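# Hang the parts bin on the wall rail

## Task

Put the parts bin, together with anything inside it, onto the wall rail so that the hook running along its back is lowered well behind the rail at both of its ends; any bin already on the rail must stay hanging there. Release the bin at the end, and the robot must not topple or be left tilted.

## Robot and tools

ROBOT. An omnidirectional wheeled base carries a column roughly 1.7 m tall. A carriage rides up and down it (lift_m, 0 to 1 m) and holds a left and a right arm, each with six joints and a five-finger hand. Arm bases sit near 0.57 m + lift_m above the floor; carriage parts hang about 0.15 m lower. A hand can reach about 0.78 m from its shoulder but only around 0.4 m below its arm base. Parked arm: joints 1-6 at 0, 0.05, 0.05, 1.45, 0, 0. Cameras: carriage_camera (fixed, forward, tilted about 20 degrees down), left_wrist_camera and right_wrist_camera (on the little-finger side, aimed at the hand point).

FRAMES. Base frame: origin on the floor below the base centre, x forward, y left, z up, metres. The readings left_hand and right_hand are hand-point positions in this frame (often a bit higher than the truth, especially at long reach or under load). base_odometry is in the frame the base had at the start, heading in rad, left positive; it counts wheel turns, so slip and pushes distort it.

move. One action per call. "base" is an object with exactly one key, a relative offset from where the base last reported itself: translate_m (metres, forward +, -2 to 2), strafe_m (metres, left +, -2 to 2) or rotate_rad (radians, counter-clockwise +, -6.3 to 6.3). "joints" is a single object covering both arms, keyed by joint name, each value an absolute target: lift_m; <side>_joint1_rad (-2.617 to 3.054, 0 ahead, + left); joint2 (0 to 3.141, shoulder, 0 upper arm back, 1.57 up, 3.14 forward); joint3 (0 to 3.141, elbow, 0 folded, 3.14 straight); joint4 (-1.57 to 1.57, wrist pitch, + lifts fingertips); joint5 (-1.57 to 1.57, wrist yaw, + turns fingertips right); joint6 (-2.094 to 2.094, hand roll, + clockwise seen from the forearm). Hand keys, each -1 to 1 with +1 open and -1 closed: <side>_hand_little, _ring, _middle, _index, _thumb_bend, _thumb_turn (+1 beside the palm, -1 opposite the fingers). <side>_hand_force_limit (-1 to 1, closing stops at about 0 N to 10 N fingertip force, 15 N for thumb motors) and <side>_hand_speed (-0.96 to 1; -0.94 or less grips gently) are settings, not motions. "speeds" caps this action only: translate_m and strafe_m 0.02-0.5 m/s, rotate_rad 0.05-1.57 rad/s, lift_m 0.02-0.27 m/s (default 0.25). "min_time_s" (0.1 to 8 s) stretches arm motions; values of 2 or more straighten the hand path. "cameras" lists carriage_camera, left_wrist_camera, right_wrist_camera or all; [] gives none. "blocking" false returns after about half a second while motion continues; a later move overrides only what it names. A call with no action just reports state and all images.

wait: seconds 0 to 10, optional cameras; returns early once running moves settle. stop: brakes all running motions (not instantly, the base coasts). zoom_image: camera plus region [x0, y0, x1, y1] in pixels of its latest image (896x504), at most 504 per side. show_instructions: shows the reference pages. finished_scene: ends the scene irreversibly; the bin must stay hung with the robot released.

RESULTS. base_status and joint_status per motion: moving, done, off_target (resting away from target, maybe still pushing), not_followed (a self-collision check between arms withheld it; the line "joint command not followed" appears), contact_stop or time_out (uncommanded stops; the motion holds where it ended and the rest of that reply's calls are skipped), limit_stop_at_motor_heat. <side>_hand_stopped_by gives six words for little, ring, middle, index, thumb_bend, thumb_turn: moving, target, force, stalled or fault. <side>_<motor>_load_n is fingertip force in N, positive when pushed open; a lost grip shows as loads near 0. motor_effort gives percent of maximum with the action's peak in brackets. on_its_own lists what the robot did without being told. MOTOR HOT warns of heating; an OVER-TEMPERATURE FAULT means that arm went limp for 30-60 s, after which targets must be re-sent.

GRIPPING. A finger motor starts only when its target changes by 0.002 or more, then locks at target or force limit. Thumb turned fully in front (thumb_turn -1) lets the hand wrap objects 0.035-0.065 m thick or handles down to 0.025 m. The hand point lies 0.045 m in front of the palm; its +z runs along straight fingers, +y out of the palm. A wrist bracket on the little-finger side sticks out and can collide.

CAUTIONS. Drive and lift slowly near the wall, rail or bins; default speeds make contact a hard hit. After a contact_stop, back off about 0.2 m the way you came. The lift keeps pressing after hitting something below. Arms have no contact stop and keep pressing, then spring when freed. Never let the two arms press or strike each other, including closing a hand on the other hand's fingers. Avoid tipping: keep the carriage low and arms close when driving, don't swing loaded stretched arms fast, and don't drive away from something held fast. Avoid dropping the bin even a few millimetres, releasing it while it moves, or overloading fingers. Don't leave arms stretched out while thinking; park them to cool. Joints may stop short or overshoot under load; a 1 kg load can sag a level hand 7-25 cm.

Each tool is called after "Request:" by a JSON object that holds its "op" and its "data", one argument or row to a line.

Reference images:

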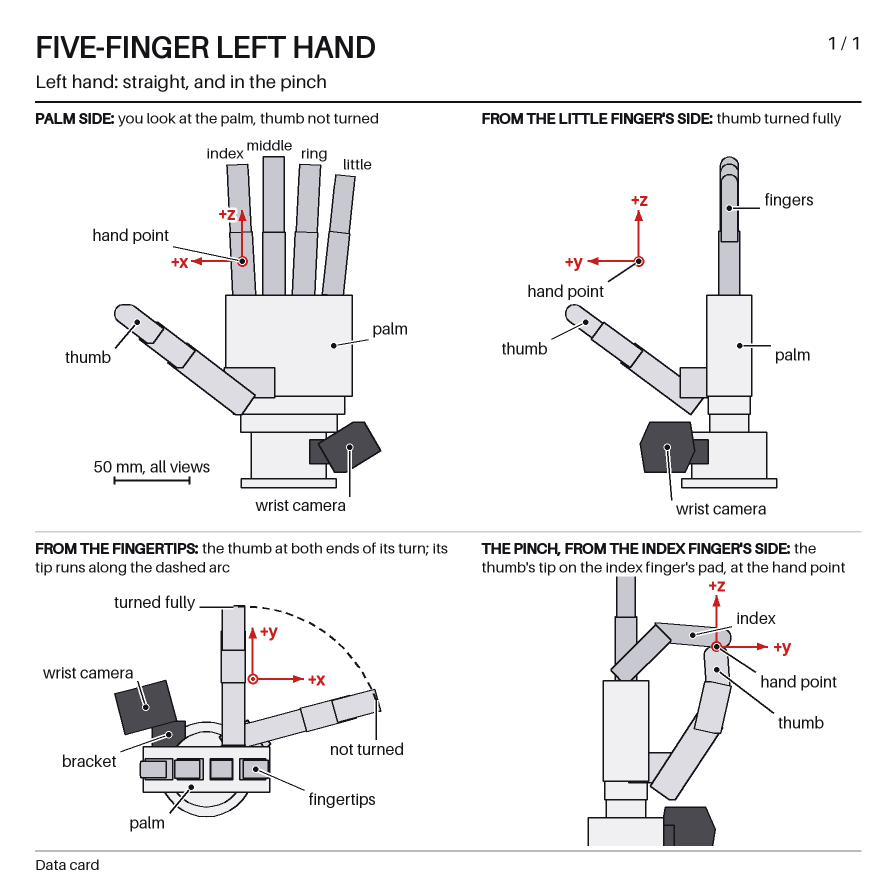

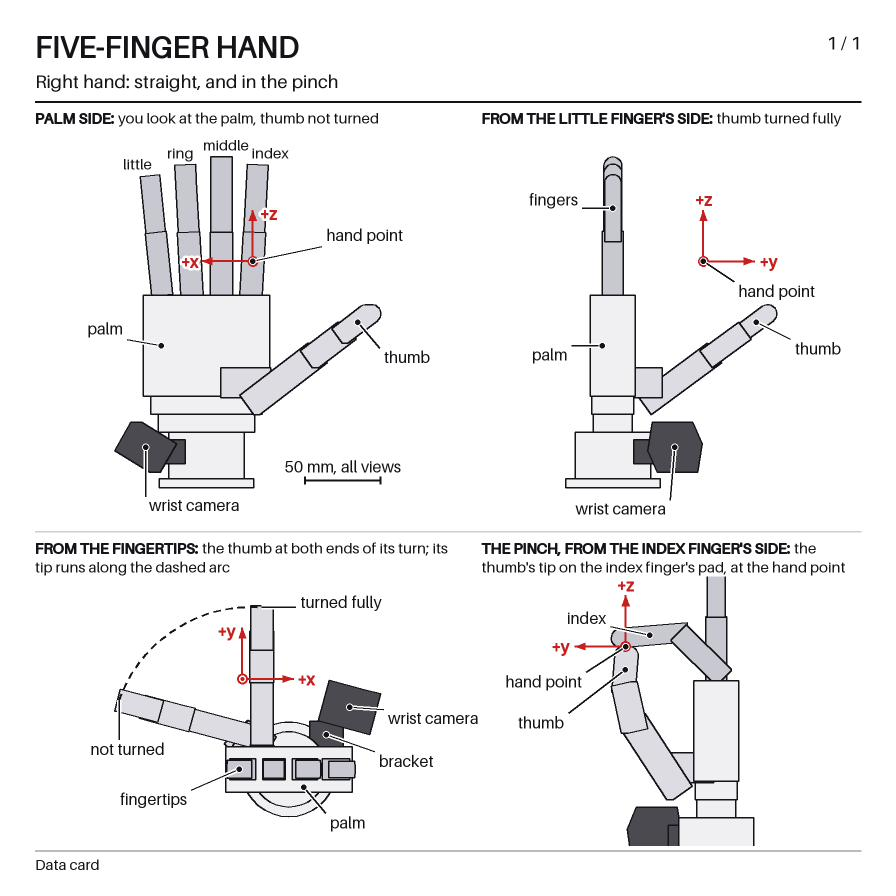

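## Session

Request:
{"op": "move", "data": {

}}

Scene clock: 0.00 s.
Joint torques (N m): no reading
base_odometry: x=+0.000 y=+0.000 heading=+0.000
base_status: not commanded
joint_positions: lift_m=+0.300 left_joint1_rad=+0.017 left_joint2_rad=+0.054 left_joint3_rad=+0.063 left_joint4_rad=+1.410 left_joint5_rad=+0.035 left_joint6_rad=-0.026 right_joint1_rad=+0.009 right_joint2_rad=+0.033 right_joint3_rad=+0.055 right_joint4_rad=+1.463 right_joint5_rad=+0.013 right_joint6_rad=-0.004 left_hand_little=+1.000 left_hand_ring=+1.000 left_hand_middle=+1.000 left_hand_index=+1.000 left_hand_thumb_turn=+1.000 left_hand_thumb_bend=+1.000 left_hand_force_limit=+0.000 left_hand_speed=-0.800 right_hand_little=+1.000 right_hand_ring=+1.000 right_hand_middle=+1.000 right_hand_index=+1.000 right_hand_thumb_turn=+1.000 right_hand_thumb_bend=+1.000 right_hand_force_limit=+0.000 right_hand_speed=-0.800
joint_status: not commanded
left_hand_stopped_by: target,target,target,target,target,target
right_hand_stopped_by: target,target,target,target,target,target
left_little_load_n: 0.0
left_ring_load_n: 0.0
left_middle_load_n: 0.0
left_index_load_n: 0.0
left_thumb_bend_load_n: 0.0
left_thumb_turn_load_n: 0.0
right_little_load_n: 0.0
right_ring_load_n: 0.0
right_middle_load_n: 0.0
right_index_load_n: 0.0
right_thumb_bend_load_n: 0.0
right_thumb_turn_load_n: 0.0
motor_effort: lift_m=+28 drive_wheels=-1
left_hand: x=+0.3260 y=+0.2808 z=+1.3388 quat_wxyz=(+0.701, -0.043, +0.065, -0.709) (m; base frame)
right_hand: x=+0.3080 y=-0.2895 z=+1.3441 quat_wxyz=(+0.708, -0.026, +0.035, -0.705) (m; base frame)
pictures: carriage_camera, left_wrist_camera, right_wrist_camera

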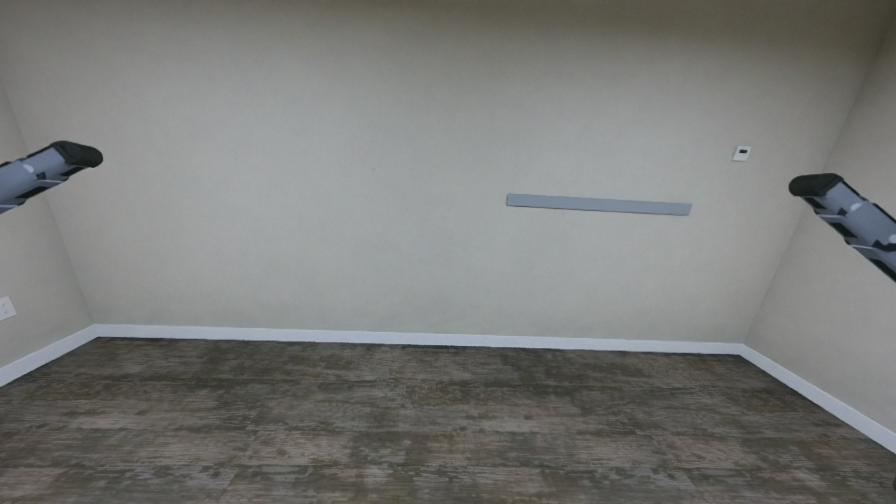

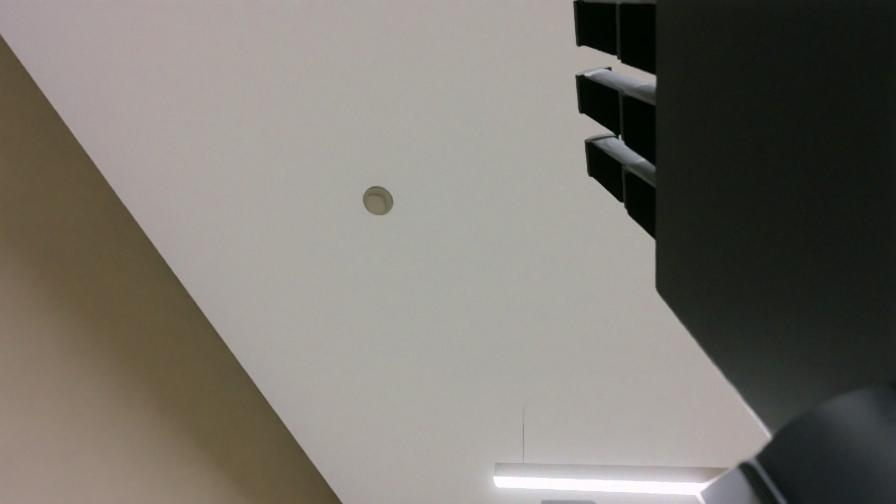

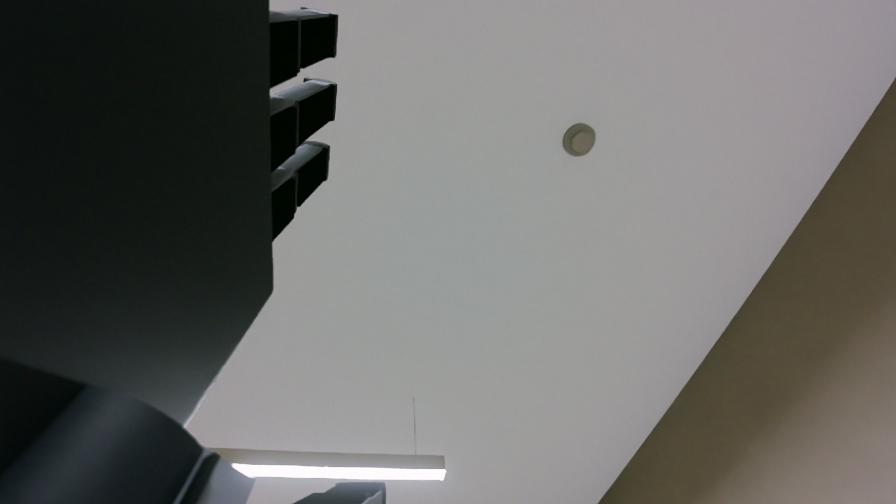

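Request:
{"op": "zoom_image", "data": {
  "camera": "carriage_camera",
  "region": [480, 160, 720, 240]
}}

Request:
{"op": "move", "data": {
  "base": {"rotate_rad": -1.4},
  "cameras": ["carriage_camera"]
}}

Request:
{"op": "move", "data": {
  "base": {"rotate_rad": -1.4},
  "cameras": ["carriage_camera"]
}}

Scaled by 2.100 from the camera's image (finer frame: 1280x720).

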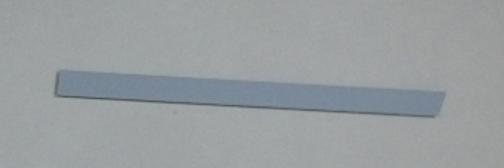

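Scene clock: 11.97 s.
Joint torques (N m): left_arm=[-0.02 3.81 4.4 0.11 -0.07 -0.05] | right_arm=[-0.03 3.7 4.63 -0.27 0.07 -0.05]
move: done
base_odometry: x=+0.000 y=+0.000 heading=-1.400
base_status: done
joint_positions: lift_m=+0.300 left_joint1_rad=+0.017 left_joint2_rad=+0.054 left_joint3_rad=+0.063 left_joint4_rad=+1.410 left_joint5_rad=+0.035 left_joint6_rad=-0.026 right_joint1_rad=+0.009 right_joint2_rad=+0.033 right_joint3_rad=+0.055 right_joint4_rad=+1.462 right_joint5_rad=+0.013 right_joint6_rad=-0.004 left_hand_little=+1.000 left_hand_ring=+1.000 left_hand_middle=+1.000 left_hand_index=+1.000 left_hand_thumb_turn=+1.000 left_hand_thumb_bend=+1.000 left_hand_force_limit=+0.000 left_hand_speed=-0.800 right_hand_little=+1.000 right_hand_ring=+1.000 right_hand_middle=+1.000 right_hand_index=+1.000 right_hand_thumb_turn=+1.000 right_hand_thumb_bend=+1.000 right_hand_force_limit=+0.000 right_hand_speed=-0.800
joint_status: not commanded
left_hand_stopped_by: target,target,target,target,target,target
right_hand_stopped_by: target,target,target,target,target,target
left_little_load_n: 0.0
left_ring_load_n: 0.0
left_middle_load_n: 0.0
left_index_load_n: 0.0
left_thumb_bend_load_n: 0.0
left_thumb_turn_load_n: 0.0
right_little_load_n: -0.5
right_ring_load_n: 0.0
right_middle_load_n: 0.0
right_index_load_n: 0.0
right_thumb_bend_load_n: 0.0
right_thumb_turn_load_n: 0.0
motor_effort: lift_m=+28(28) drive_wheels=+3(14)
left_hand: x=+0.3260 y=+0.2808 z=+1.3388 quat_wxyz=(+0.701, -0.043, +0.065, -0.709)
right_hand: x=+0.3083 y=-0.2894 z=+1.3440 quat_wxyz=(+0.708, -0.026, +0.035, -0.705)

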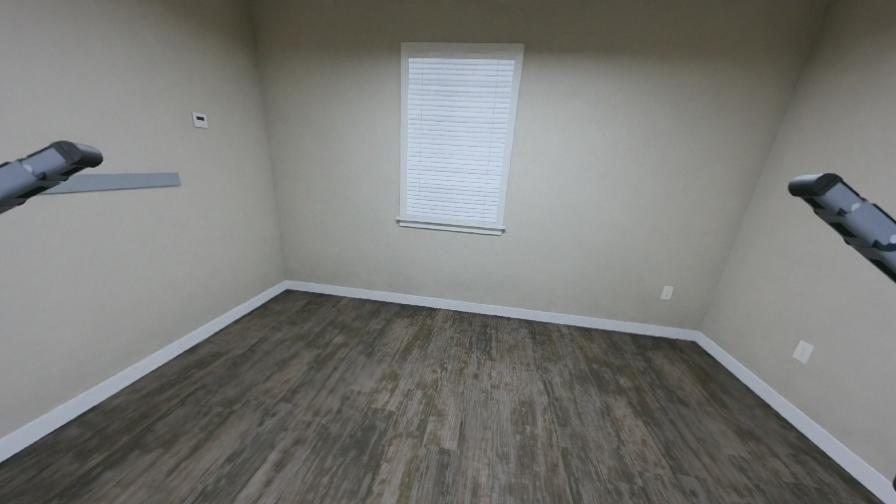

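Scene clock: 14.93 s.
Joint torques (N m): left_arm=[-0.02 3.9 4.38 0.12 -0.07 -0.05] | right_arm=[0.01 3.55 4.62 -0.24 0.1 -0.06]
move: done
base_odometry: x=+0.000 y=+0.000 heading=-2.799
base_status: done
joint_positions: lift_m=+0.300 left_joint1_rad=+0.017 left_joint2_rad=+0.054 left_joint3_rad=+0.063 left_joint4_rad=+1.409 left_joint5_rad=+0.035 left_joint6_rad=-0.026 right_joint1_rad=+0.009 right_joint2_rad=+0.033 right_joint3_rad=+0.055 right_joint4_rad=+1.462 right_joint5_rad=+0.013 right_joint6_rad=-0.004 left_hand_little=+1.000 left_hand_ring=+1.000 left_hand_middle=+1.000 left_hand_index=+1.000 left_hand_thumb_turn=+1.000 left_hand_thumb_bend=+1.000 left_hand_force_limit=+0.000 left_hand_speed=-0.800 right_hand_little=+1.000 right_hand_ring=+1.000 right_hand_middle=+1.000 right_hand_index=+1.000 right_hand_thumb_turn=+1.000 right_hand_thumb_bend=+1.000 right_hand_force_limit=+0.000 right_hand_speed=-0.800
joint_status: not commanded
left_hand_stopped_by: target,target,target,target,target,target
right_hand_stopped_by: target,target,target,target,target,target
left_little_load_n: 0.0
left_ring_load_n: 0.0
left_middle_load_n: 0.0
left_index_load_n: 0.0
left_thumb_bend_load_n: 0.0
left_thumb_turn_load_n: 0.0
right_little_load_n: 0.0
right_ring_load_n: 0.0
right_middle_load_n: 0.0
right_index_load_n: 0.0
right_thumb_bend_load_n: 0.0
right_thumb_turn_load_n: 0.0
motor_effort: lift_m=+28(28) drive_wheels=+3(11)
left_hand: x=+0.3261 y=+0.2808 z=+1.3388 quat_wxyz=(+0.701, -0.043, +0.065, -0.709)
right_hand: x=+0.3084 y=-0.2894 z=+1.3439 quat_wxyz=(+0.708, -0.026, +0.035, -0.705)

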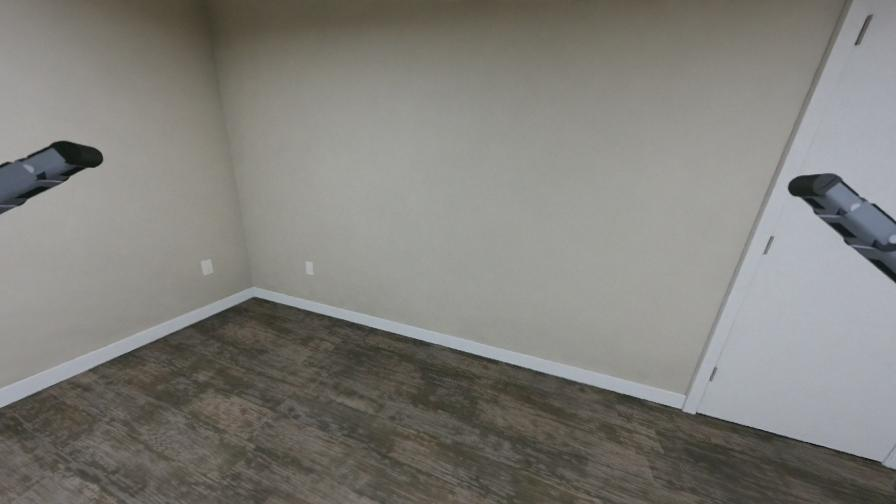

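Request:
{"op": "move", "data": {
  "base": {"rotate_rad": -1.4},
  "cameras": ["carriage_camera"]
}}

Request:
{"op": "move", "data": {
  "base": {"rotate_rad": -1.0},
  "cameras": ["carriage_camera"]
}}

Scene clock: 20.30 s.
Joint torques (N m): left_arm=[-0.02 3.86 4.41 0.1 -0.07 -0.05] | right_arm=[0.03 3.64 4.7 -0.24 0.07 -0.08]
move: done
base_odometry: x=+0.000 y=+0.000 heading=+2.084
base_status: done
joint_positions: lift_m=+0.300 left_joint1_rad=+0.017 left_joint2_rad=+0.054 left_joint3_rad=+0.063 left_joint4_rad=+1.409 left_joint5_rad=+0.035 left_joint6_rad=-0.026 right_joint1_rad=+0.009 right_joint2_rad=+0.033 right_joint3_rad=+0.055 right_joint4_rad=+1.462 right_joint5_rad=+0.013 right_joint6_rad=-0.004 left_hand_little=+1.000 left_hand_ring=+1.000 left_hand_middle=+1.000 left_hand_index=+1.000 left_hand_thumb_turn=+1.000 left_hand_thumb_bend=+1.000 left_hand_force_limit=+0.000 left_hand_speed=-0.800 right_hand_little=+1.000 right_hand_ring=+1.000 right_hand_middle=+1.000 right_hand_index=+1.000 right_hand_thumb_turn=+1.000 right_hand_thumb_bend=+1.000 right_hand_force_limit=+0.000 right_hand_speed=-0.800
joint_status: not commanded
left_hand_stopped_by: target,target,target,target,target,target
right_hand_stopped_by: target,target,target,target,target,target
left_little_load_n: 0.0
left_ring_load_n: 0.0
left_middle_load_n: 0.0
left_index_load_n: 0.0
left_thumb_bend_load_n: 0.0
left_thumb_turn_load_n: 0.0
right_little_load_n: 0.0
right_ring_load_n: 0.0
right_middle_load_n: -0.5
right_index_load_n: 0.0
right_thumb_bend_load_n: 0.5
right_thumb_turn_load_n: 0.0
motor_effort: lift_m=+28(28) drive_wheels=+3(11)
left_hand: x=+0.3262 y=+0.2808 z=+1.3387 quat_wxyz=(+0.701, -0.043, +0.065, -0.709)
right_hand: x=+0.3084 y=-0.2894 z=+1.3439 quat_wxyz=(+0.708, -0.026, +0.035, -0.705)

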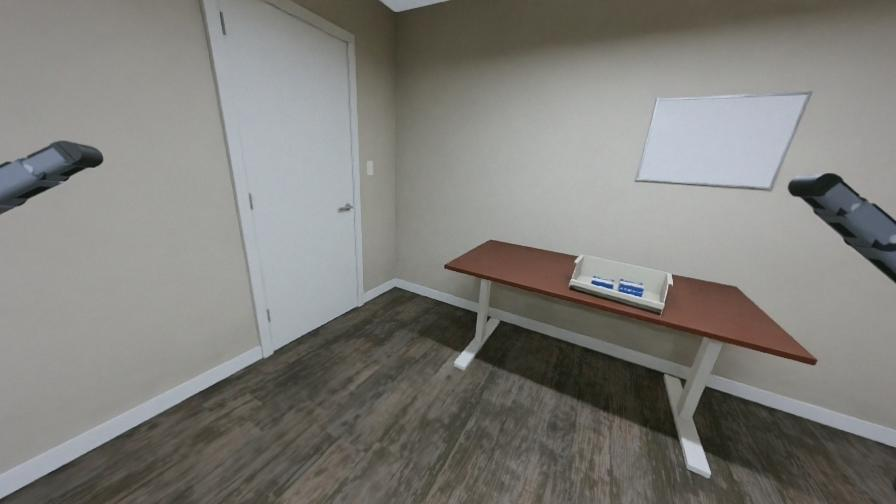

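Scene clock: 22.83 s.
Joint torques (N m): left_arm=[-0.02 3.85 4.19 0.13 -0.07 -0.05] | right_arm=[-0.06 3.79 4.75 -0.26 0.08 -0.06]
move: done
base_odometry: x=+0.000 y=+0.000 heading=+1.084
base_status: done
joint_positions: lift_m=+0.300 left_joint1_rad=+0.017 left_joint2_rad=+0.054 left_joint3_rad=+0.063 left_joint4_rad=+1.409 left_joint5_rad=+0.035 left_joint6_rad=-0.026 right_joint1_rad=+0.009 right_joint2_rad=+0.033 right_joint3_rad=+0.055 right_joint4_rad=+1.462 right_joint5_rad=+0.013 right_joint6_rad=-0.004 left_hand_little=+1.000 left_hand_ring=+1.000 left_hand_middle=+1.000 left_hand_index=+1.000 left_hand_thumb_turn=+1.000 left_hand_thumb_bend=+1.000 left_hand_force_limit=+0.000 left_hand_speed=-0.800 right_hand_little=+1.000 right_hand_ring=+1.000 right_hand_middle=+1.000 right_hand_index=+1.000 right_hand_thumb_turn=+1.000 right_hand_thumb_bend=+1.000 right_hand_force_limit=+0.000 right_hand_speed=-0.800
joint_status: not commanded
left_hand_stopped_by: target,target,target,target,target,target
right_hand_stopped_by: target,target,target,target,target,target
left_little_load_n: 0.0
left_ring_load_n: 0.0
left_middle_load_n: 0.0
left_index_load_n: 0.0
left_thumb_bend_load_n: 0.0
left_thumb_turn_load_n: 0.0
right_little_load_n: 0.0
right_ring_load_n: 0.0
right_middle_load_n: 0.0
right_index_load_n: 0.0
right_thumb_bend_load_n: 0.0
right_thumb_turn_load_n: 0.0
motor_effort: lift_m=+28(28) drive_wheels=+3(11)
left_hand: x=+0.3262 y=+0.2808 z=+1.3387 quat_wxyz=(+0.701, -0.043, +0.065, -0.709)
right_hand: x=+0.3084 y=-0.2894 z=+1.3439 quat_wxyz=(+0.708, -0.026, +0.035, -0.705)

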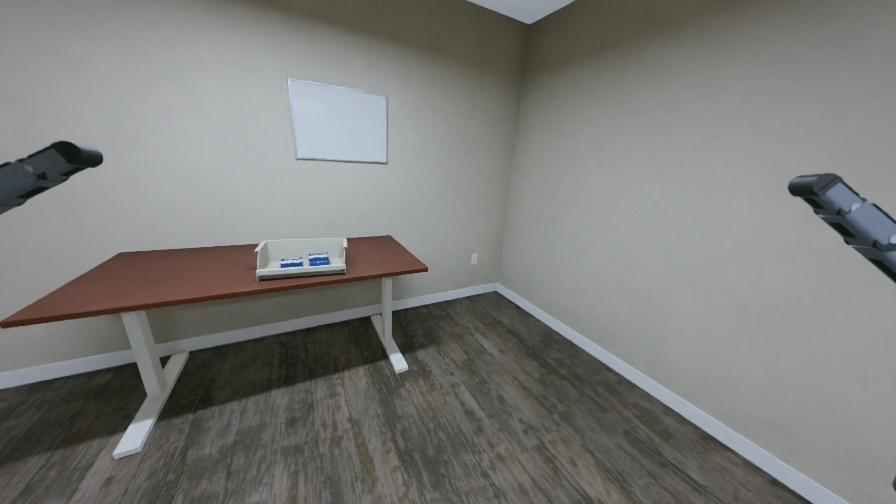

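Request:
{"op": "zoom_image", "data": {
  "camera": "carriage_camera",
  "region": [230, 220, 380, 300]
}}

Request:
{"op": "move", "data": {
  "base": {"rotate_rad": 0.45},
  "cameras": ["carriage_camera"]
}}

Request:
{"op": "zoom_image", "data": {
  "camera": "carriage_camera",
  "region": [360, 200, 560, 320]
}}

Scaled by 3.360 from the camera's image (finer frame: 1280x720).

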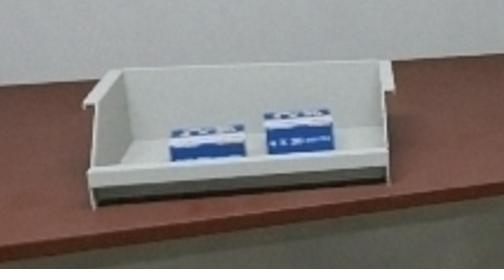

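Scene clock: 28.53 s.
Joint torques (N m): left_arm=[-0.02 3.88 4.38 0.12 -0.07 -0.05] | right_arm=[0.01 3.78 4.71 -0.25 0.08 -0.06]
move: done
base_odometry: x=+0.000 y=+0.000 heading=+1.534
base_status: done
joint_positions: lift_m=+0.300 left_joint1_rad=+0.017 left_joint2_rad=+0.054 left_joint3_rad=+0.063 left_joint4_rad=+1.409 left_joint5_rad=+0.035 left_joint6_rad=-0.026 right_joint1_rad=+0.009 right_joint2_rad=+0.033 right_joint3_rad=+0.055 right_joint4_rad=+1.462 right_joint5_rad=+0.013 right_joint6_rad=-0.004 left_hand_little=+1.000 left_hand_ring=+1.000 left_hand_middle=+1.000 left_hand_index=+1.000 left_hand_thumb_turn=+1.000 left_hand_thumb_bend=+1.000 left_hand_force_limit=+0.000 left_hand_speed=-0.800 right_hand_little=+1.000 right_hand_ring=+1.000 right_hand_middle=+1.000 right_hand_index=+1.000 right_hand_thumb_turn=+1.000 right_hand_thumb_bend=+1.000 right_hand_force_limit=+0.000 right_hand_speed=-0.800
joint_status: not commanded
left_hand_stopped_by: target,target,target,target,target,target
right_hand_stopped_by: target,target,target,target,target,target
left_little_load_n: 0.0
left_ring_load_n: 0.0
left_middle_load_n: 0.0
left_index_load_n: 0.0
left_thumb_bend_load_n: 0.0
left_thumb_turn_load_n: 0.0
right_little_load_n: 0.0
right_ring_load_n: 0.0
right_middle_load_n: 0.0
right_index_load_n: 0.0
right_thumb_bend_load_n: 0.0
right_thumb_turn_load_n: 0.0
motor_effort: lift_m=+28(28) drive_wheels=-10(13)
left_hand: x=+0.3262 y=+0.2808 z=+1.3387 quat_wxyz=(+0.701, -0.043, +0.065, -0.709)
right_hand: x=+0.3084 y=-0.2894 z=+1.3439 quat_wxyz=(+0.708, -0.026, +0.035, -0.705)

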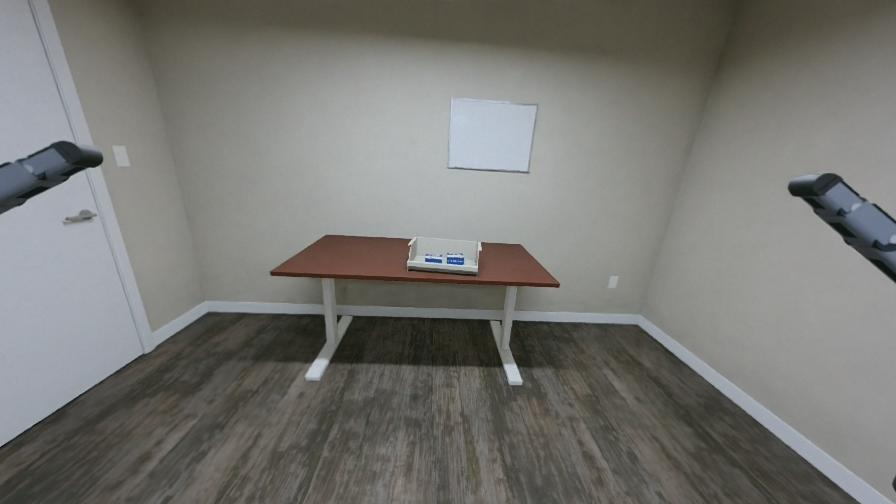

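Scaled by 2.520 from the camera's image (finer frame: 1280x720).

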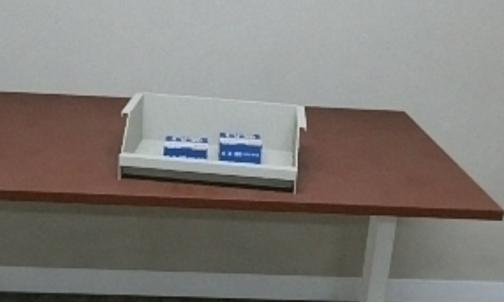

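Request:
{"op": "move", "data": {
  "base": {"translate_m": 0.7},
  "joints": {"lift_m": 0.4},
  "cameras": ["carriage_camera"]
}}

Request:
{"op": "zoom_image", "data": {
  "camera": "carriage_camera",
  "region": [350, 220, 550, 370]
}}

Scene clock: 54.60 s.
Joint torques (N m): left_arm=[-0.02 4.14 4.42 0.08 -0.07 -0.05] | right_arm=[-0.05 3.84 4.53 -0.21 0.06 -0.07]
move: done
base_odometry: x=+0.026 y=+0.699 heading=+1.534
base_status: done
joint_positions: lift_m=+0.400 left_joint1_rad=+0.017 left_joint2_rad=+0.054 left_joint3_rad=+0.063 left_joint4_rad=+1.410 left_joint5_rad=+0.035 left_joint6_rad=-0.026 right_joint1_rad=+0.009 right_joint2_rad=+0.033 right_joint3_rad=+0.055 right_joint4_rad=+1.460 right_joint5_rad=+0.013 right_joint6_rad=-0.004 left_hand_little=+1.000 left_hand_ring=+1.000 left_hand_middle=+1.000 left_hand_index=+1.000 left_hand_thumb_turn=+1.000 left_hand_thumb_bend=+1.000 left_hand_force_limit=+0.000 left_hand_speed=-0.800 right_hand_little=+1.000 right_hand_ring=+1.000 right_hand_middle=+1.000 right_hand_index=+1.000 right_hand_thumb_turn=+1.000 right_hand_thumb_bend=+1.000 right_hand_force_limit=+0.000 right_hand_speed=-0.800
joint_status: all done
left_hand_stopped_by: target,target,target,target,target,target
right_hand_stopped_by: target,target,target,target,target,target
left_little_load_n: 0.0
left_ring_load_n: 0.0
left_middle_load_n: 0.0
left_index_load_n: 0.0
left_thumb_bend_load_n: 0.0
left_thumb_turn_load_n: 0.0
right_little_load_n: 0.0
right_ring_load_n: 0.0
right_middle_load_n: 0.0
right_index_load_n: 0.0
right_thumb_bend_load_n: 0.0
right_thumb_turn_load_n: 0.0
motor_effort: lift_m=+27(34) drive_wheels=-3(16)
left_hand: x=+0.3258 y=+0.2808 z=+1.4390 quat_wxyz=(+0.701, -0.043, +0.065, -0.709)
right_hand: x=+0.3090 y=-0.2894 z=+1.4438 quat_wxyz=(+0.708, -0.027, +0.036, -0.705)
carriage_camera: T_world_to_cam=[[-0.01025, -0.99787, 0.0645, -0.08945], [-0.31206, -0.05809, -0.94828, 1.37873], [0.95001, -0.02985, -0.3108, 0.31301]] pos_world=[0.13198, 0.00017, 1.41048]

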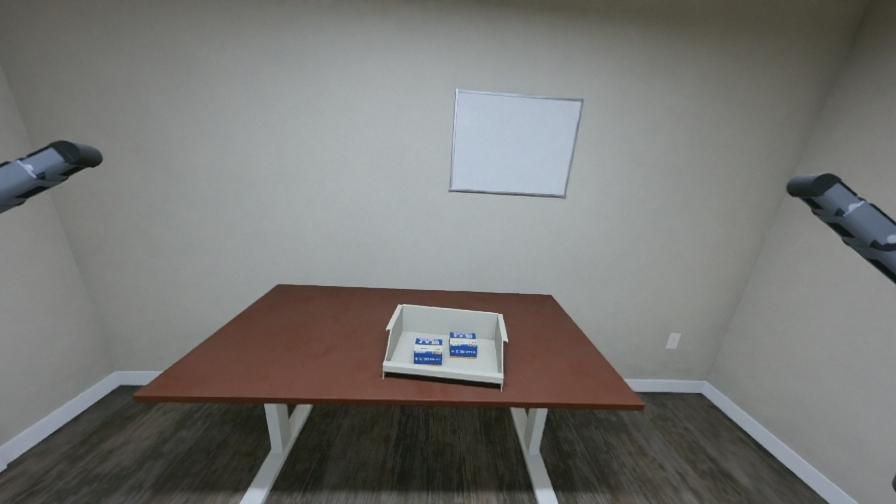

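Scaled by 2.520 from the camera's image (finer frame: 1280x720).

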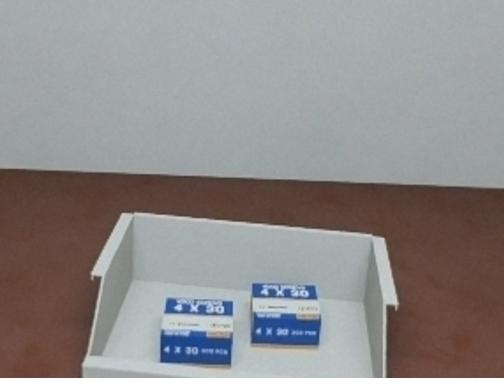

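Request:
{"op": "zoom_image", "data": {
  "camera": "carriage_camera",
  "region": [370, 290, 520, 400]
}}

Scaled by 3.360 from the camera's image (finer frame: 1280x720).

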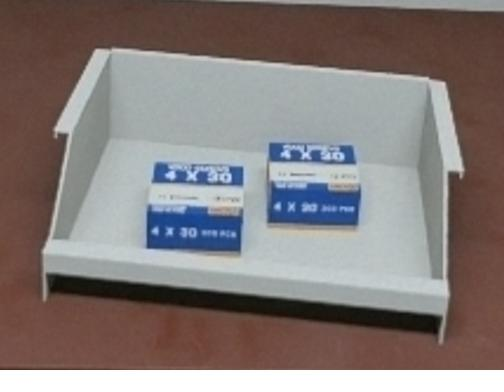

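Request:
{"op": "move", "data": {
  "joints": {"lift_m": 0.5, "left_joint1_rad": 0, "left_joint2_rad": 1.6, "left_joint3_rad": 1.3, "left_joint4_rad": -1.27, "left_joint5_rad": 0, "left_joint6_rad": -1.57, "right_joint1_rad": 0, "right_joint2_rad": 1.6, "right_joint3_rad": 1.3, "right_joint4_rad": -1.27, "right_joint5_rad": 0, "right_joint6_rad": 1.57, "left_hand_thumb_turn": -1, "right_hand_thumb_turn": -1},
  "min_time_s": 3,
  "cameras": ["all"]
}}

Scene clock: 117.27 s.
Joint torques (N m): left_arm=[-1.05 -5.2 6.75 0.04 -0.08 -0.15] | right_arm=[-0.35 -5 6.41 0.01 -0.04 0]
move: done
base_odometry: x=+0.026 y=+0.699 heading=+1.534
base_status: not commanded
joint_positions: lift_m=+0.500 left_joint1_rad=+0.012 left_joint2_rad=+1.590 left_joint3_rad=+1.269 left_joint4_rad=-1.256 left_joint5_rad=+0.007 left_joint6_rad=-1.559 right_joint1_rad=+0.005 right_joint2_rad=+1.587 right_joint3_rad=+1.279 right_joint4_rad=-1.260 right_joint5_rad=+0.008 right_joint6_rad=+1.562 left_hand_little=+1.000 left_hand_ring=+1.000 left_hand_middle=+1.000 left_hand_index=+1.000 left_hand_thumb_turn=-1.000 left_hand_thumb_bend=+1.000 left_hand_force_limit=+0.000 left_hand_speed=-0.800 right_hand_little=+1.000 right_hand_ring=+1.000 right_hand_middle=+1.000 right_hand_index=+1.000 right_hand_thumb_turn=-1.000 right_hand_thumb_bend=+1.000 right_hand_force_limit=+0.000 right_hand_speed=-0.800
joint_status: all done
left_hand_stopped_by: target,target,target,target,target,target
right_hand_stopped_by: target,target,target,target,target,target
left_little_load_n: 0.0
left_ring_load_n: 0.0
left_middle_load_n: 0.0
left_index_load_n: 0.0
left_thumb_bend_load_n: 0.0
left_thumb_turn_load_n: 0.0
right_little_load_n: 0.0
right_ring_load_n: 0.0
right_middle_load_n: 0.0
right_index_load_n: 0.0
right_thumb_bend_load_n: 0.0
right_thumb_turn_load_n: 0.0
motor_effort: lift_m=+27(34) drive_wheels=-1(3)
left_hand: x=+0.5311 y=+0.2600 z=+1.1832 quat_wxyz=(-0.004, -1.000, +0.000, +0.003)
right_hand: x=+0.5321 y=-0.2579 z=+1.1859 quat_wxyz=(+0.001, -0.007, +1.000, -0.004)
pictures: carriage_camera, left_wrist_camera, right_wrist_camera
carriage_camera: T_world_to_cam=[[-0.01025, -0.99787, 0.0645, -0.09589], [-0.31206, -0.05809, -0.94828, 1.47356], [0.95001, -0.02985, -0.3108, 0.34409]] pos_world=[0.13198, 0.00017, 1.51048]
left_wrist_camera: T_world_to_cam=[[0.25099, 0.96785, -0.01616, -0.36236], [0.84257, -0.21022, 0.49586, -0.98233], [0.47652, -0.13807, -0.86825, 0.92269]] pos_world=[0.47895, 0.27161, 1.28237]
right_wrist_camera: T_world_to_cam=[[-0.20789, 0.97813, -0.00704, 0.37468], [0.84173, 0.18256, 0.5081, -1.00279], [0.49827, 0.0997, -0.86127, 0.89857]] pos_world=[0.47424, -0.273, 1.28607]

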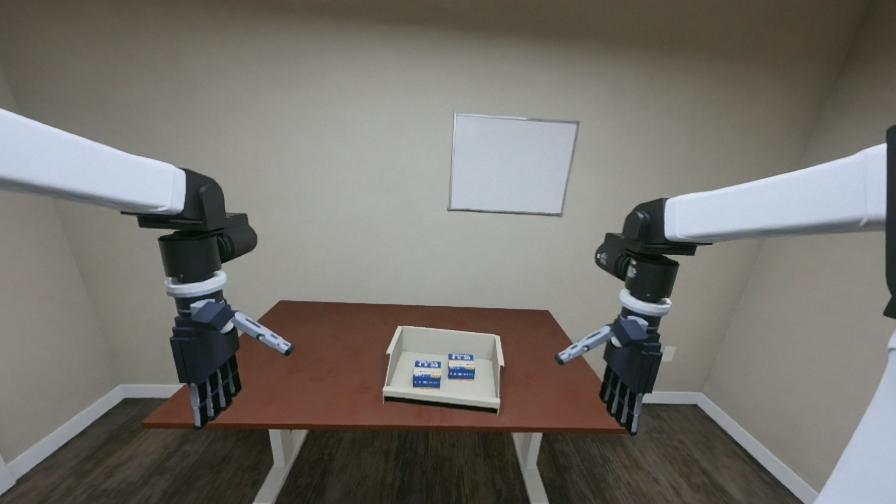

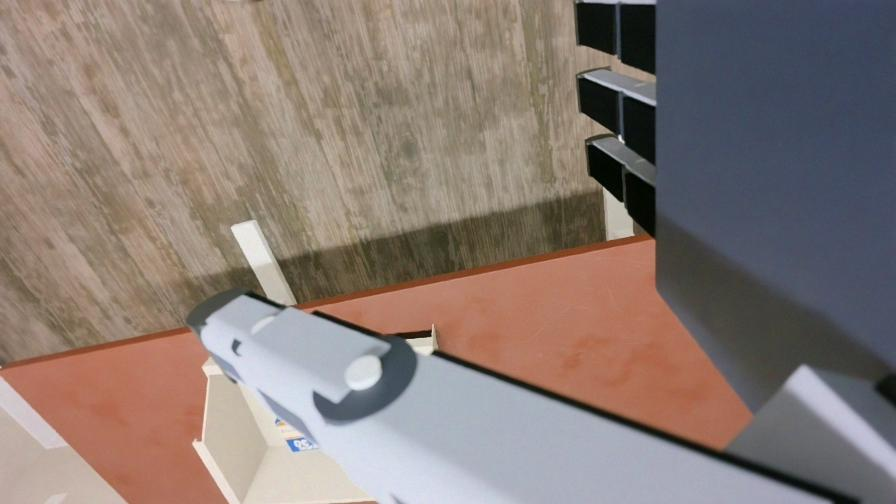

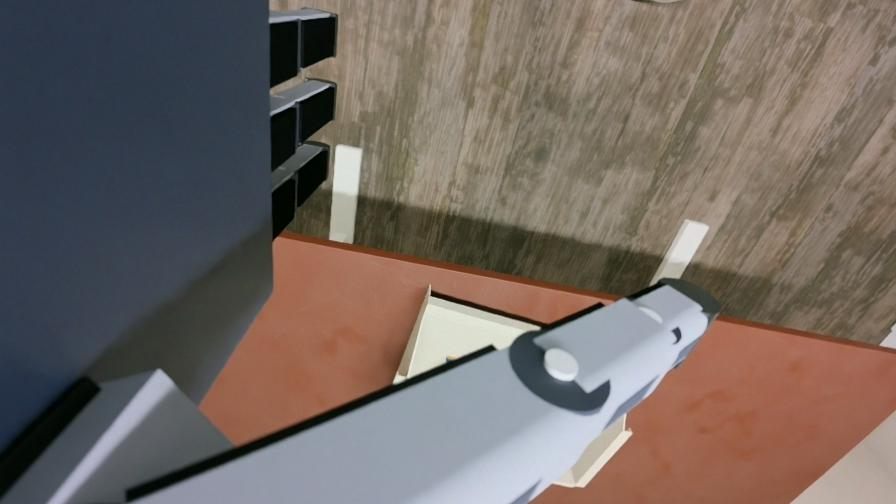

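Request:
{"op": "move", "data": {
  "base": {"rotate_rad": -0.08}
}}

Request:
{"op": "move", "data": {
  "base": {"strafe_m": 0.04}
}}

Request:
{"op": "move", "data": {
  "base": {"translate_m": 0.3},
  "speeds": {"translate_m": 0.2},
  "joints": {"lift_m": 0.7},
  "cameras": ["all"]
}}

Request:
{"op": "zoom_image", "data": {
  "camera": "carriage_camera",
  "region": [330, 370, 570, 504]
}}

Scene clock: 168.33 s.
Joint torques (N m): left_arm=[-0.34 -5.12 6.6 0.03 -0.05 -0.15] | right_arm=[0.02 -5 6.39 0.06 0 0.02]
move: done
base_odometry: x=+0.026 y=+0.699 heading=+1.454
base_status: done
joint_positions: lift_m=+0.500 left_joint1_rad=+0.004 left_joint2_rad=+1.590 left_joint3_rad=+1.269 left_joint4_rad=-1.261 left_joint5_rad=+0.005 left_joint6_rad=-1.559 right_joint1_rad=+0.000 right_joint2_rad=+1.587 right_joint3_rad=+1.279 right_joint4_rad=-1.265 right_joint5_rad=+0.006 right_joint6_rad=+1.562 left_hand_little=+1.000 left_hand_ring=+1.000 left_hand_middle=+1.000 left_hand_index=+1.000 left_hand_thumb_turn=-1.000 left_hand_thumb_bend=+1.000 left_hand_force_limit=+0.000 left_hand_speed=-0.800 right_hand_little=+1.000 right_hand_ring=+1.000 right_hand_middle=+1.000 right_hand_index=+1.000 right_hand_thumb_turn=-1.000 right_hand_thumb_bend=+1.000 right_hand_force_limit=+0.000 right_hand_speed=-0.800
joint_status: not commanded
left_hand_stopped_by: target,target,target,target,target,target
right_hand_stopped_by: target,target,target,target,target,target
left_little_load_n: 0.0
left_ring_load_n: 0.0
left_middle_load_n: 0.0
left_index_load_n: 0.0
left_thumb_bend_load_n: 0.0
left_thumb_turn_load_n: 0.0
right_little_load_n: 0.0
right_ring_load_n: 0.5
right_middle_load_n: 0.0
right_index_load_n: 0.0
right_thumb_bend_load_n: 0.0
right_thumb_turn_load_n: 0.0
motor_effort: lift_m=+27(27) drive_wheels=+1(8)
left_hand: x=+0.5295 y=+0.2579 z=+1.1830 quat_wxyz=(-0.002, -1.000, +0.004, +0.005)
right_hand: x=+0.5312 y=-0.2590 z=+1.1859 quat_wxyz=(-0.001, -0.004, +1.000, -0.003)
pictures: none

Scene clock: 169.43 s.
Joint torques (N m): left_arm=[-0.32 -5.22 6.75 0.14 -0.01 -0.15] | right_arm=[-0.17 -5.03 6.43 0.04 0.04 0.01]
move: done
base_odometry: x=-0.014 y=+0.704 heading=+1.454
base_status: done
joint_positions: lift_m=+0.500 left_joint1_rad=+0.004 left_joint2_rad=+1.590 left_joint3_rad=+1.269 left_joint4_rad=-1.262 left_joint5_rad=+0.002 left_joint6_rad=-1.559 right_joint1_rad=+0.001 right_joint2_rad=+1.587 right_joint3_rad=+1.279 right_joint4_rad=-1.266 right_joint5_rad=+0.004 right_joint6_rad=+1.562 left_hand_little=+1.000 left_hand_ring=+1.000 left_hand_middle=+1.000 left_hand_index=+1.000 left_hand_thumb_turn=-1.000 left_hand_thumb_bend=+1.000 left_hand_force_limit=+0.000 left_hand_speed=-0.800 right_hand_little=+1.000 right_hand_ring=+1.000 right_hand_middle=+1.000 right_hand_index=+1.000 right_hand_thumb_turn=-1.000 right_hand_thumb_bend=+1.000 right_hand_force_limit=+0.000 right_hand_speed=-0.800
joint_status: not commanded
left_hand_stopped_by: target,target,target,target,target,target
right_hand_stopped_by: target,target,target,target,target,target
left_little_load_n: 0.0
left_ring_load_n: 0.0
left_middle_load_n: 0.0
left_index_load_n: 0.0
left_thumb_bend_load_n: 0.0
left_thumb_turn_load_n: 0.0
right_little_load_n: 0.0
right_ring_load_n: 0.0
right_middle_load_n: 0.0
right_index_load_n: 0.0
right_thumb_bend_load_n: 0.0
right_thumb_turn_load_n: 0.0
motor_effort: lift_m=+27(27) drive_wheels=+0(11)
left_hand: x=+0.5291 y=+0.2583 z=+1.1828 quat_wxyz=(-0.001, -1.000, +0.004, +0.006)
right_hand: x=+0.5309 y=-0.2582 z=+1.1860 quat_wxyz=(-0.001, -0.005, +1.000, -0.002)
pictures: none

Scene clock: 172.13 s.
Joint torques (N m): left_arm=[-0.32 -5.71 6.11 0.14 -0.03 -0.15] | right_arm=[-0.1 -5.48 5.86 0.11 0.05 0.02]
move: done
base_odometry: x=+0.021 y=+1.002 heading=+1.454
base_status: done
joint_positions: lift_m=+0.700 left_joint1_rad=+0.004 left_joint2_rad=+1.595 left_joint3_rad=+1.278 left_joint4_rad=-1.266 left_joint5_rad=+0.002 left_joint6_rad=-1.559 right_joint1_rad=+0.001 right_joint2_rad=+1.591 right_joint3_rad=+1.287 right_joint4_rad=-1.269 right_joint5_rad=+0.004 right_joint6_rad=+1.562 left_hand_little=+1.000 left_hand_ring=+1.000 left_hand_middle=+1.000 left_hand_index=+1.000 left_hand_thumb_turn=-1.000 left_hand_thumb_bend=+1.000 left_hand_force_limit=+0.000 left_hand_speed=-0.800 right_hand_little=+1.000 right_hand_ring=+1.000 right_hand_middle=+1.000 right_hand_index=+1.000 right_hand_thumb_turn=-1.000 right_hand_thumb_bend=+1.000 right_hand_force_limit=+0.000 right_hand_speed=-0.800
joint_status: all done
left_hand_stopped_by: target,target,target,target,target,target
right_hand_stopped_by: target,target,target,target,target,target
left_little_load_n: 0.0
left_ring_load_n: 0.0
left_middle_load_n: 0.0
left_index_load_n: 0.0
left_thumb_bend_load_n: 0.0
left_thumb_turn_load_n: 0.0
right_little_load_n: 0.0
right_ring_load_n: 0.0
right_middle_load_n: 0.0
right_index_load_n: 0.0
right_thumb_bend_load_n: 0.0
right_thumb_turn_load_n: 0.0
motor_effort: lift_m=+27(33) drive_wheels=-5(11)
left_hand: x=+0.5305 y=+0.2583 z=+1.3838 quat_wxyz=(-0.001, -1.000, +0.004, +0.006)
right_hand: x=+0.5324 y=-0.2582 z=+1.3871 quat_wxyz=(-0.001, -0.005, +1.000, -0.002)
pictures: carriage_camera, left_wrist_camera, right_wrist_camera
carriage_camera: T_world_to_cam=[[-0.01025, -0.99787, 0.0645, -0.10879], [-0.31206, -0.05809, -0.94828, 1.66322], [0.95001, -0.02985, -0.3108, 0.40625]] pos_world=[0.13198, 0.00017, 1.71048]
left_wrist_camera: T_world_to_cam=[[0.25941, 0.96569, -0.01249, -0.36634], [0.84335, -0.22021, 0.49017, -1.07153], [0.4706, -0.13769, -0.87154, 1.10448]] pos_world=[0.47895, 0.26988, 1.48325]
right_wrist_camera: T_world_to_cam=[[-0.20417, 0.97893, -0.00175, 0.36732], [0.84453, 0.17704, 0.5054, -1.10441], [0.49506, 0.10171, -0.86288, 1.07612]] pos_world=[0.47495, -0.27351, 1.48738]

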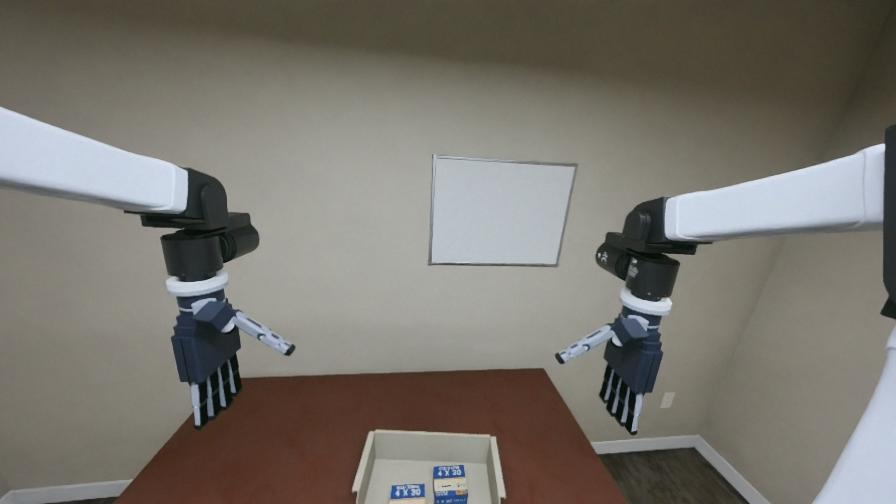

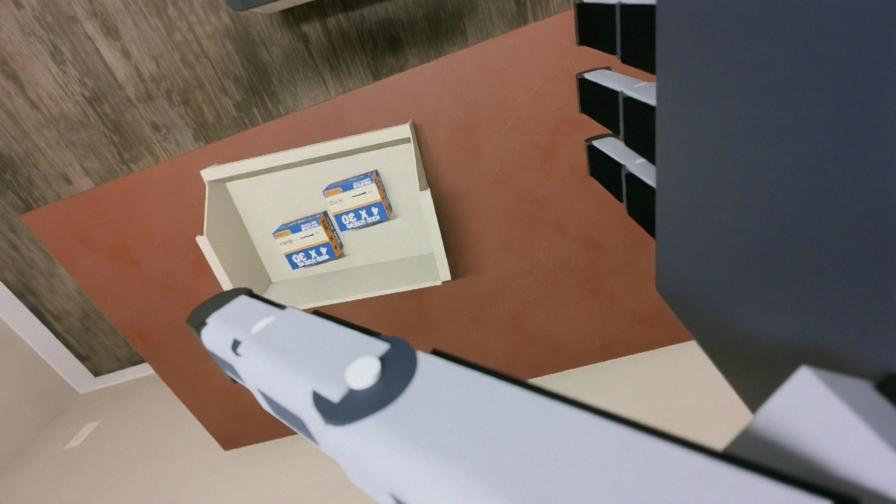

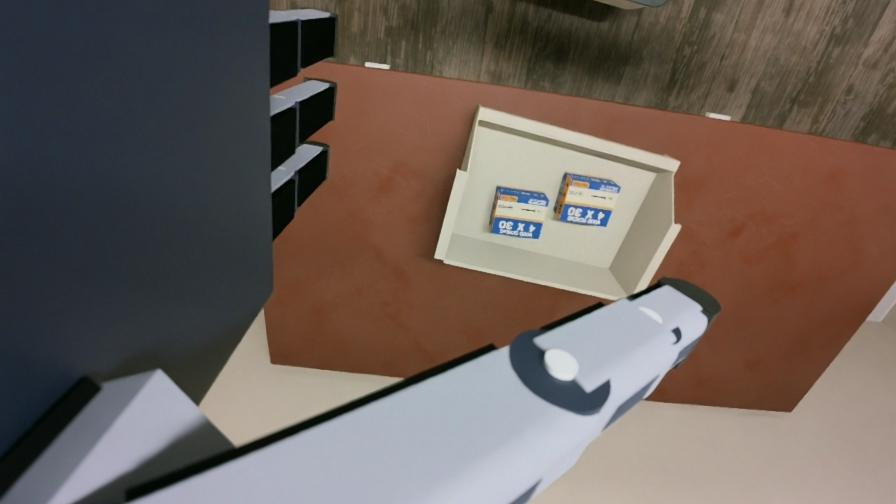

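Scaled by 2.100 from the camera's image (finer frame: 1280x720).

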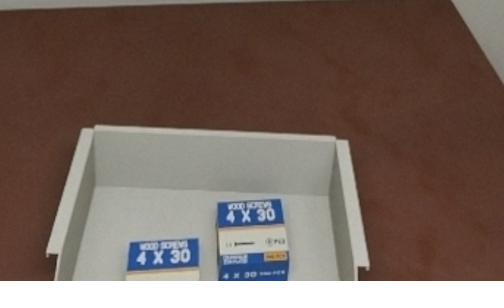

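Request:
{"op": "zoom_image", "data": {
  "camera": "left_wrist_camera",
  "region": [190, 110, 470, 320]
}}

Request:
{"op": "zoom_image", "data": {
  "camera": "right_wrist_camera",
  "region": [420, 90, 700, 310]
}}

Scaled by 1.800 from the camera's image (finer frame: 1280x720).

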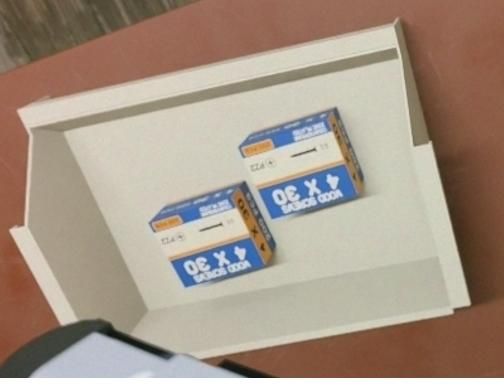

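Scaled by 1.800 from the camera's image (finer frame: 1280x720).

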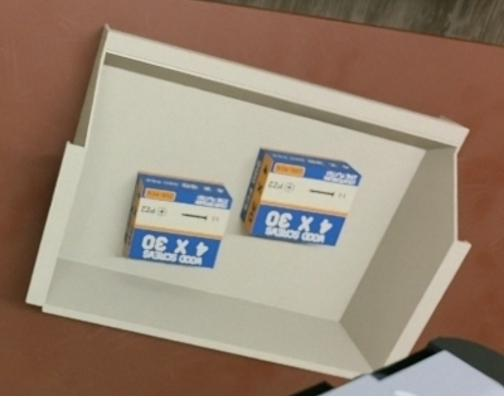

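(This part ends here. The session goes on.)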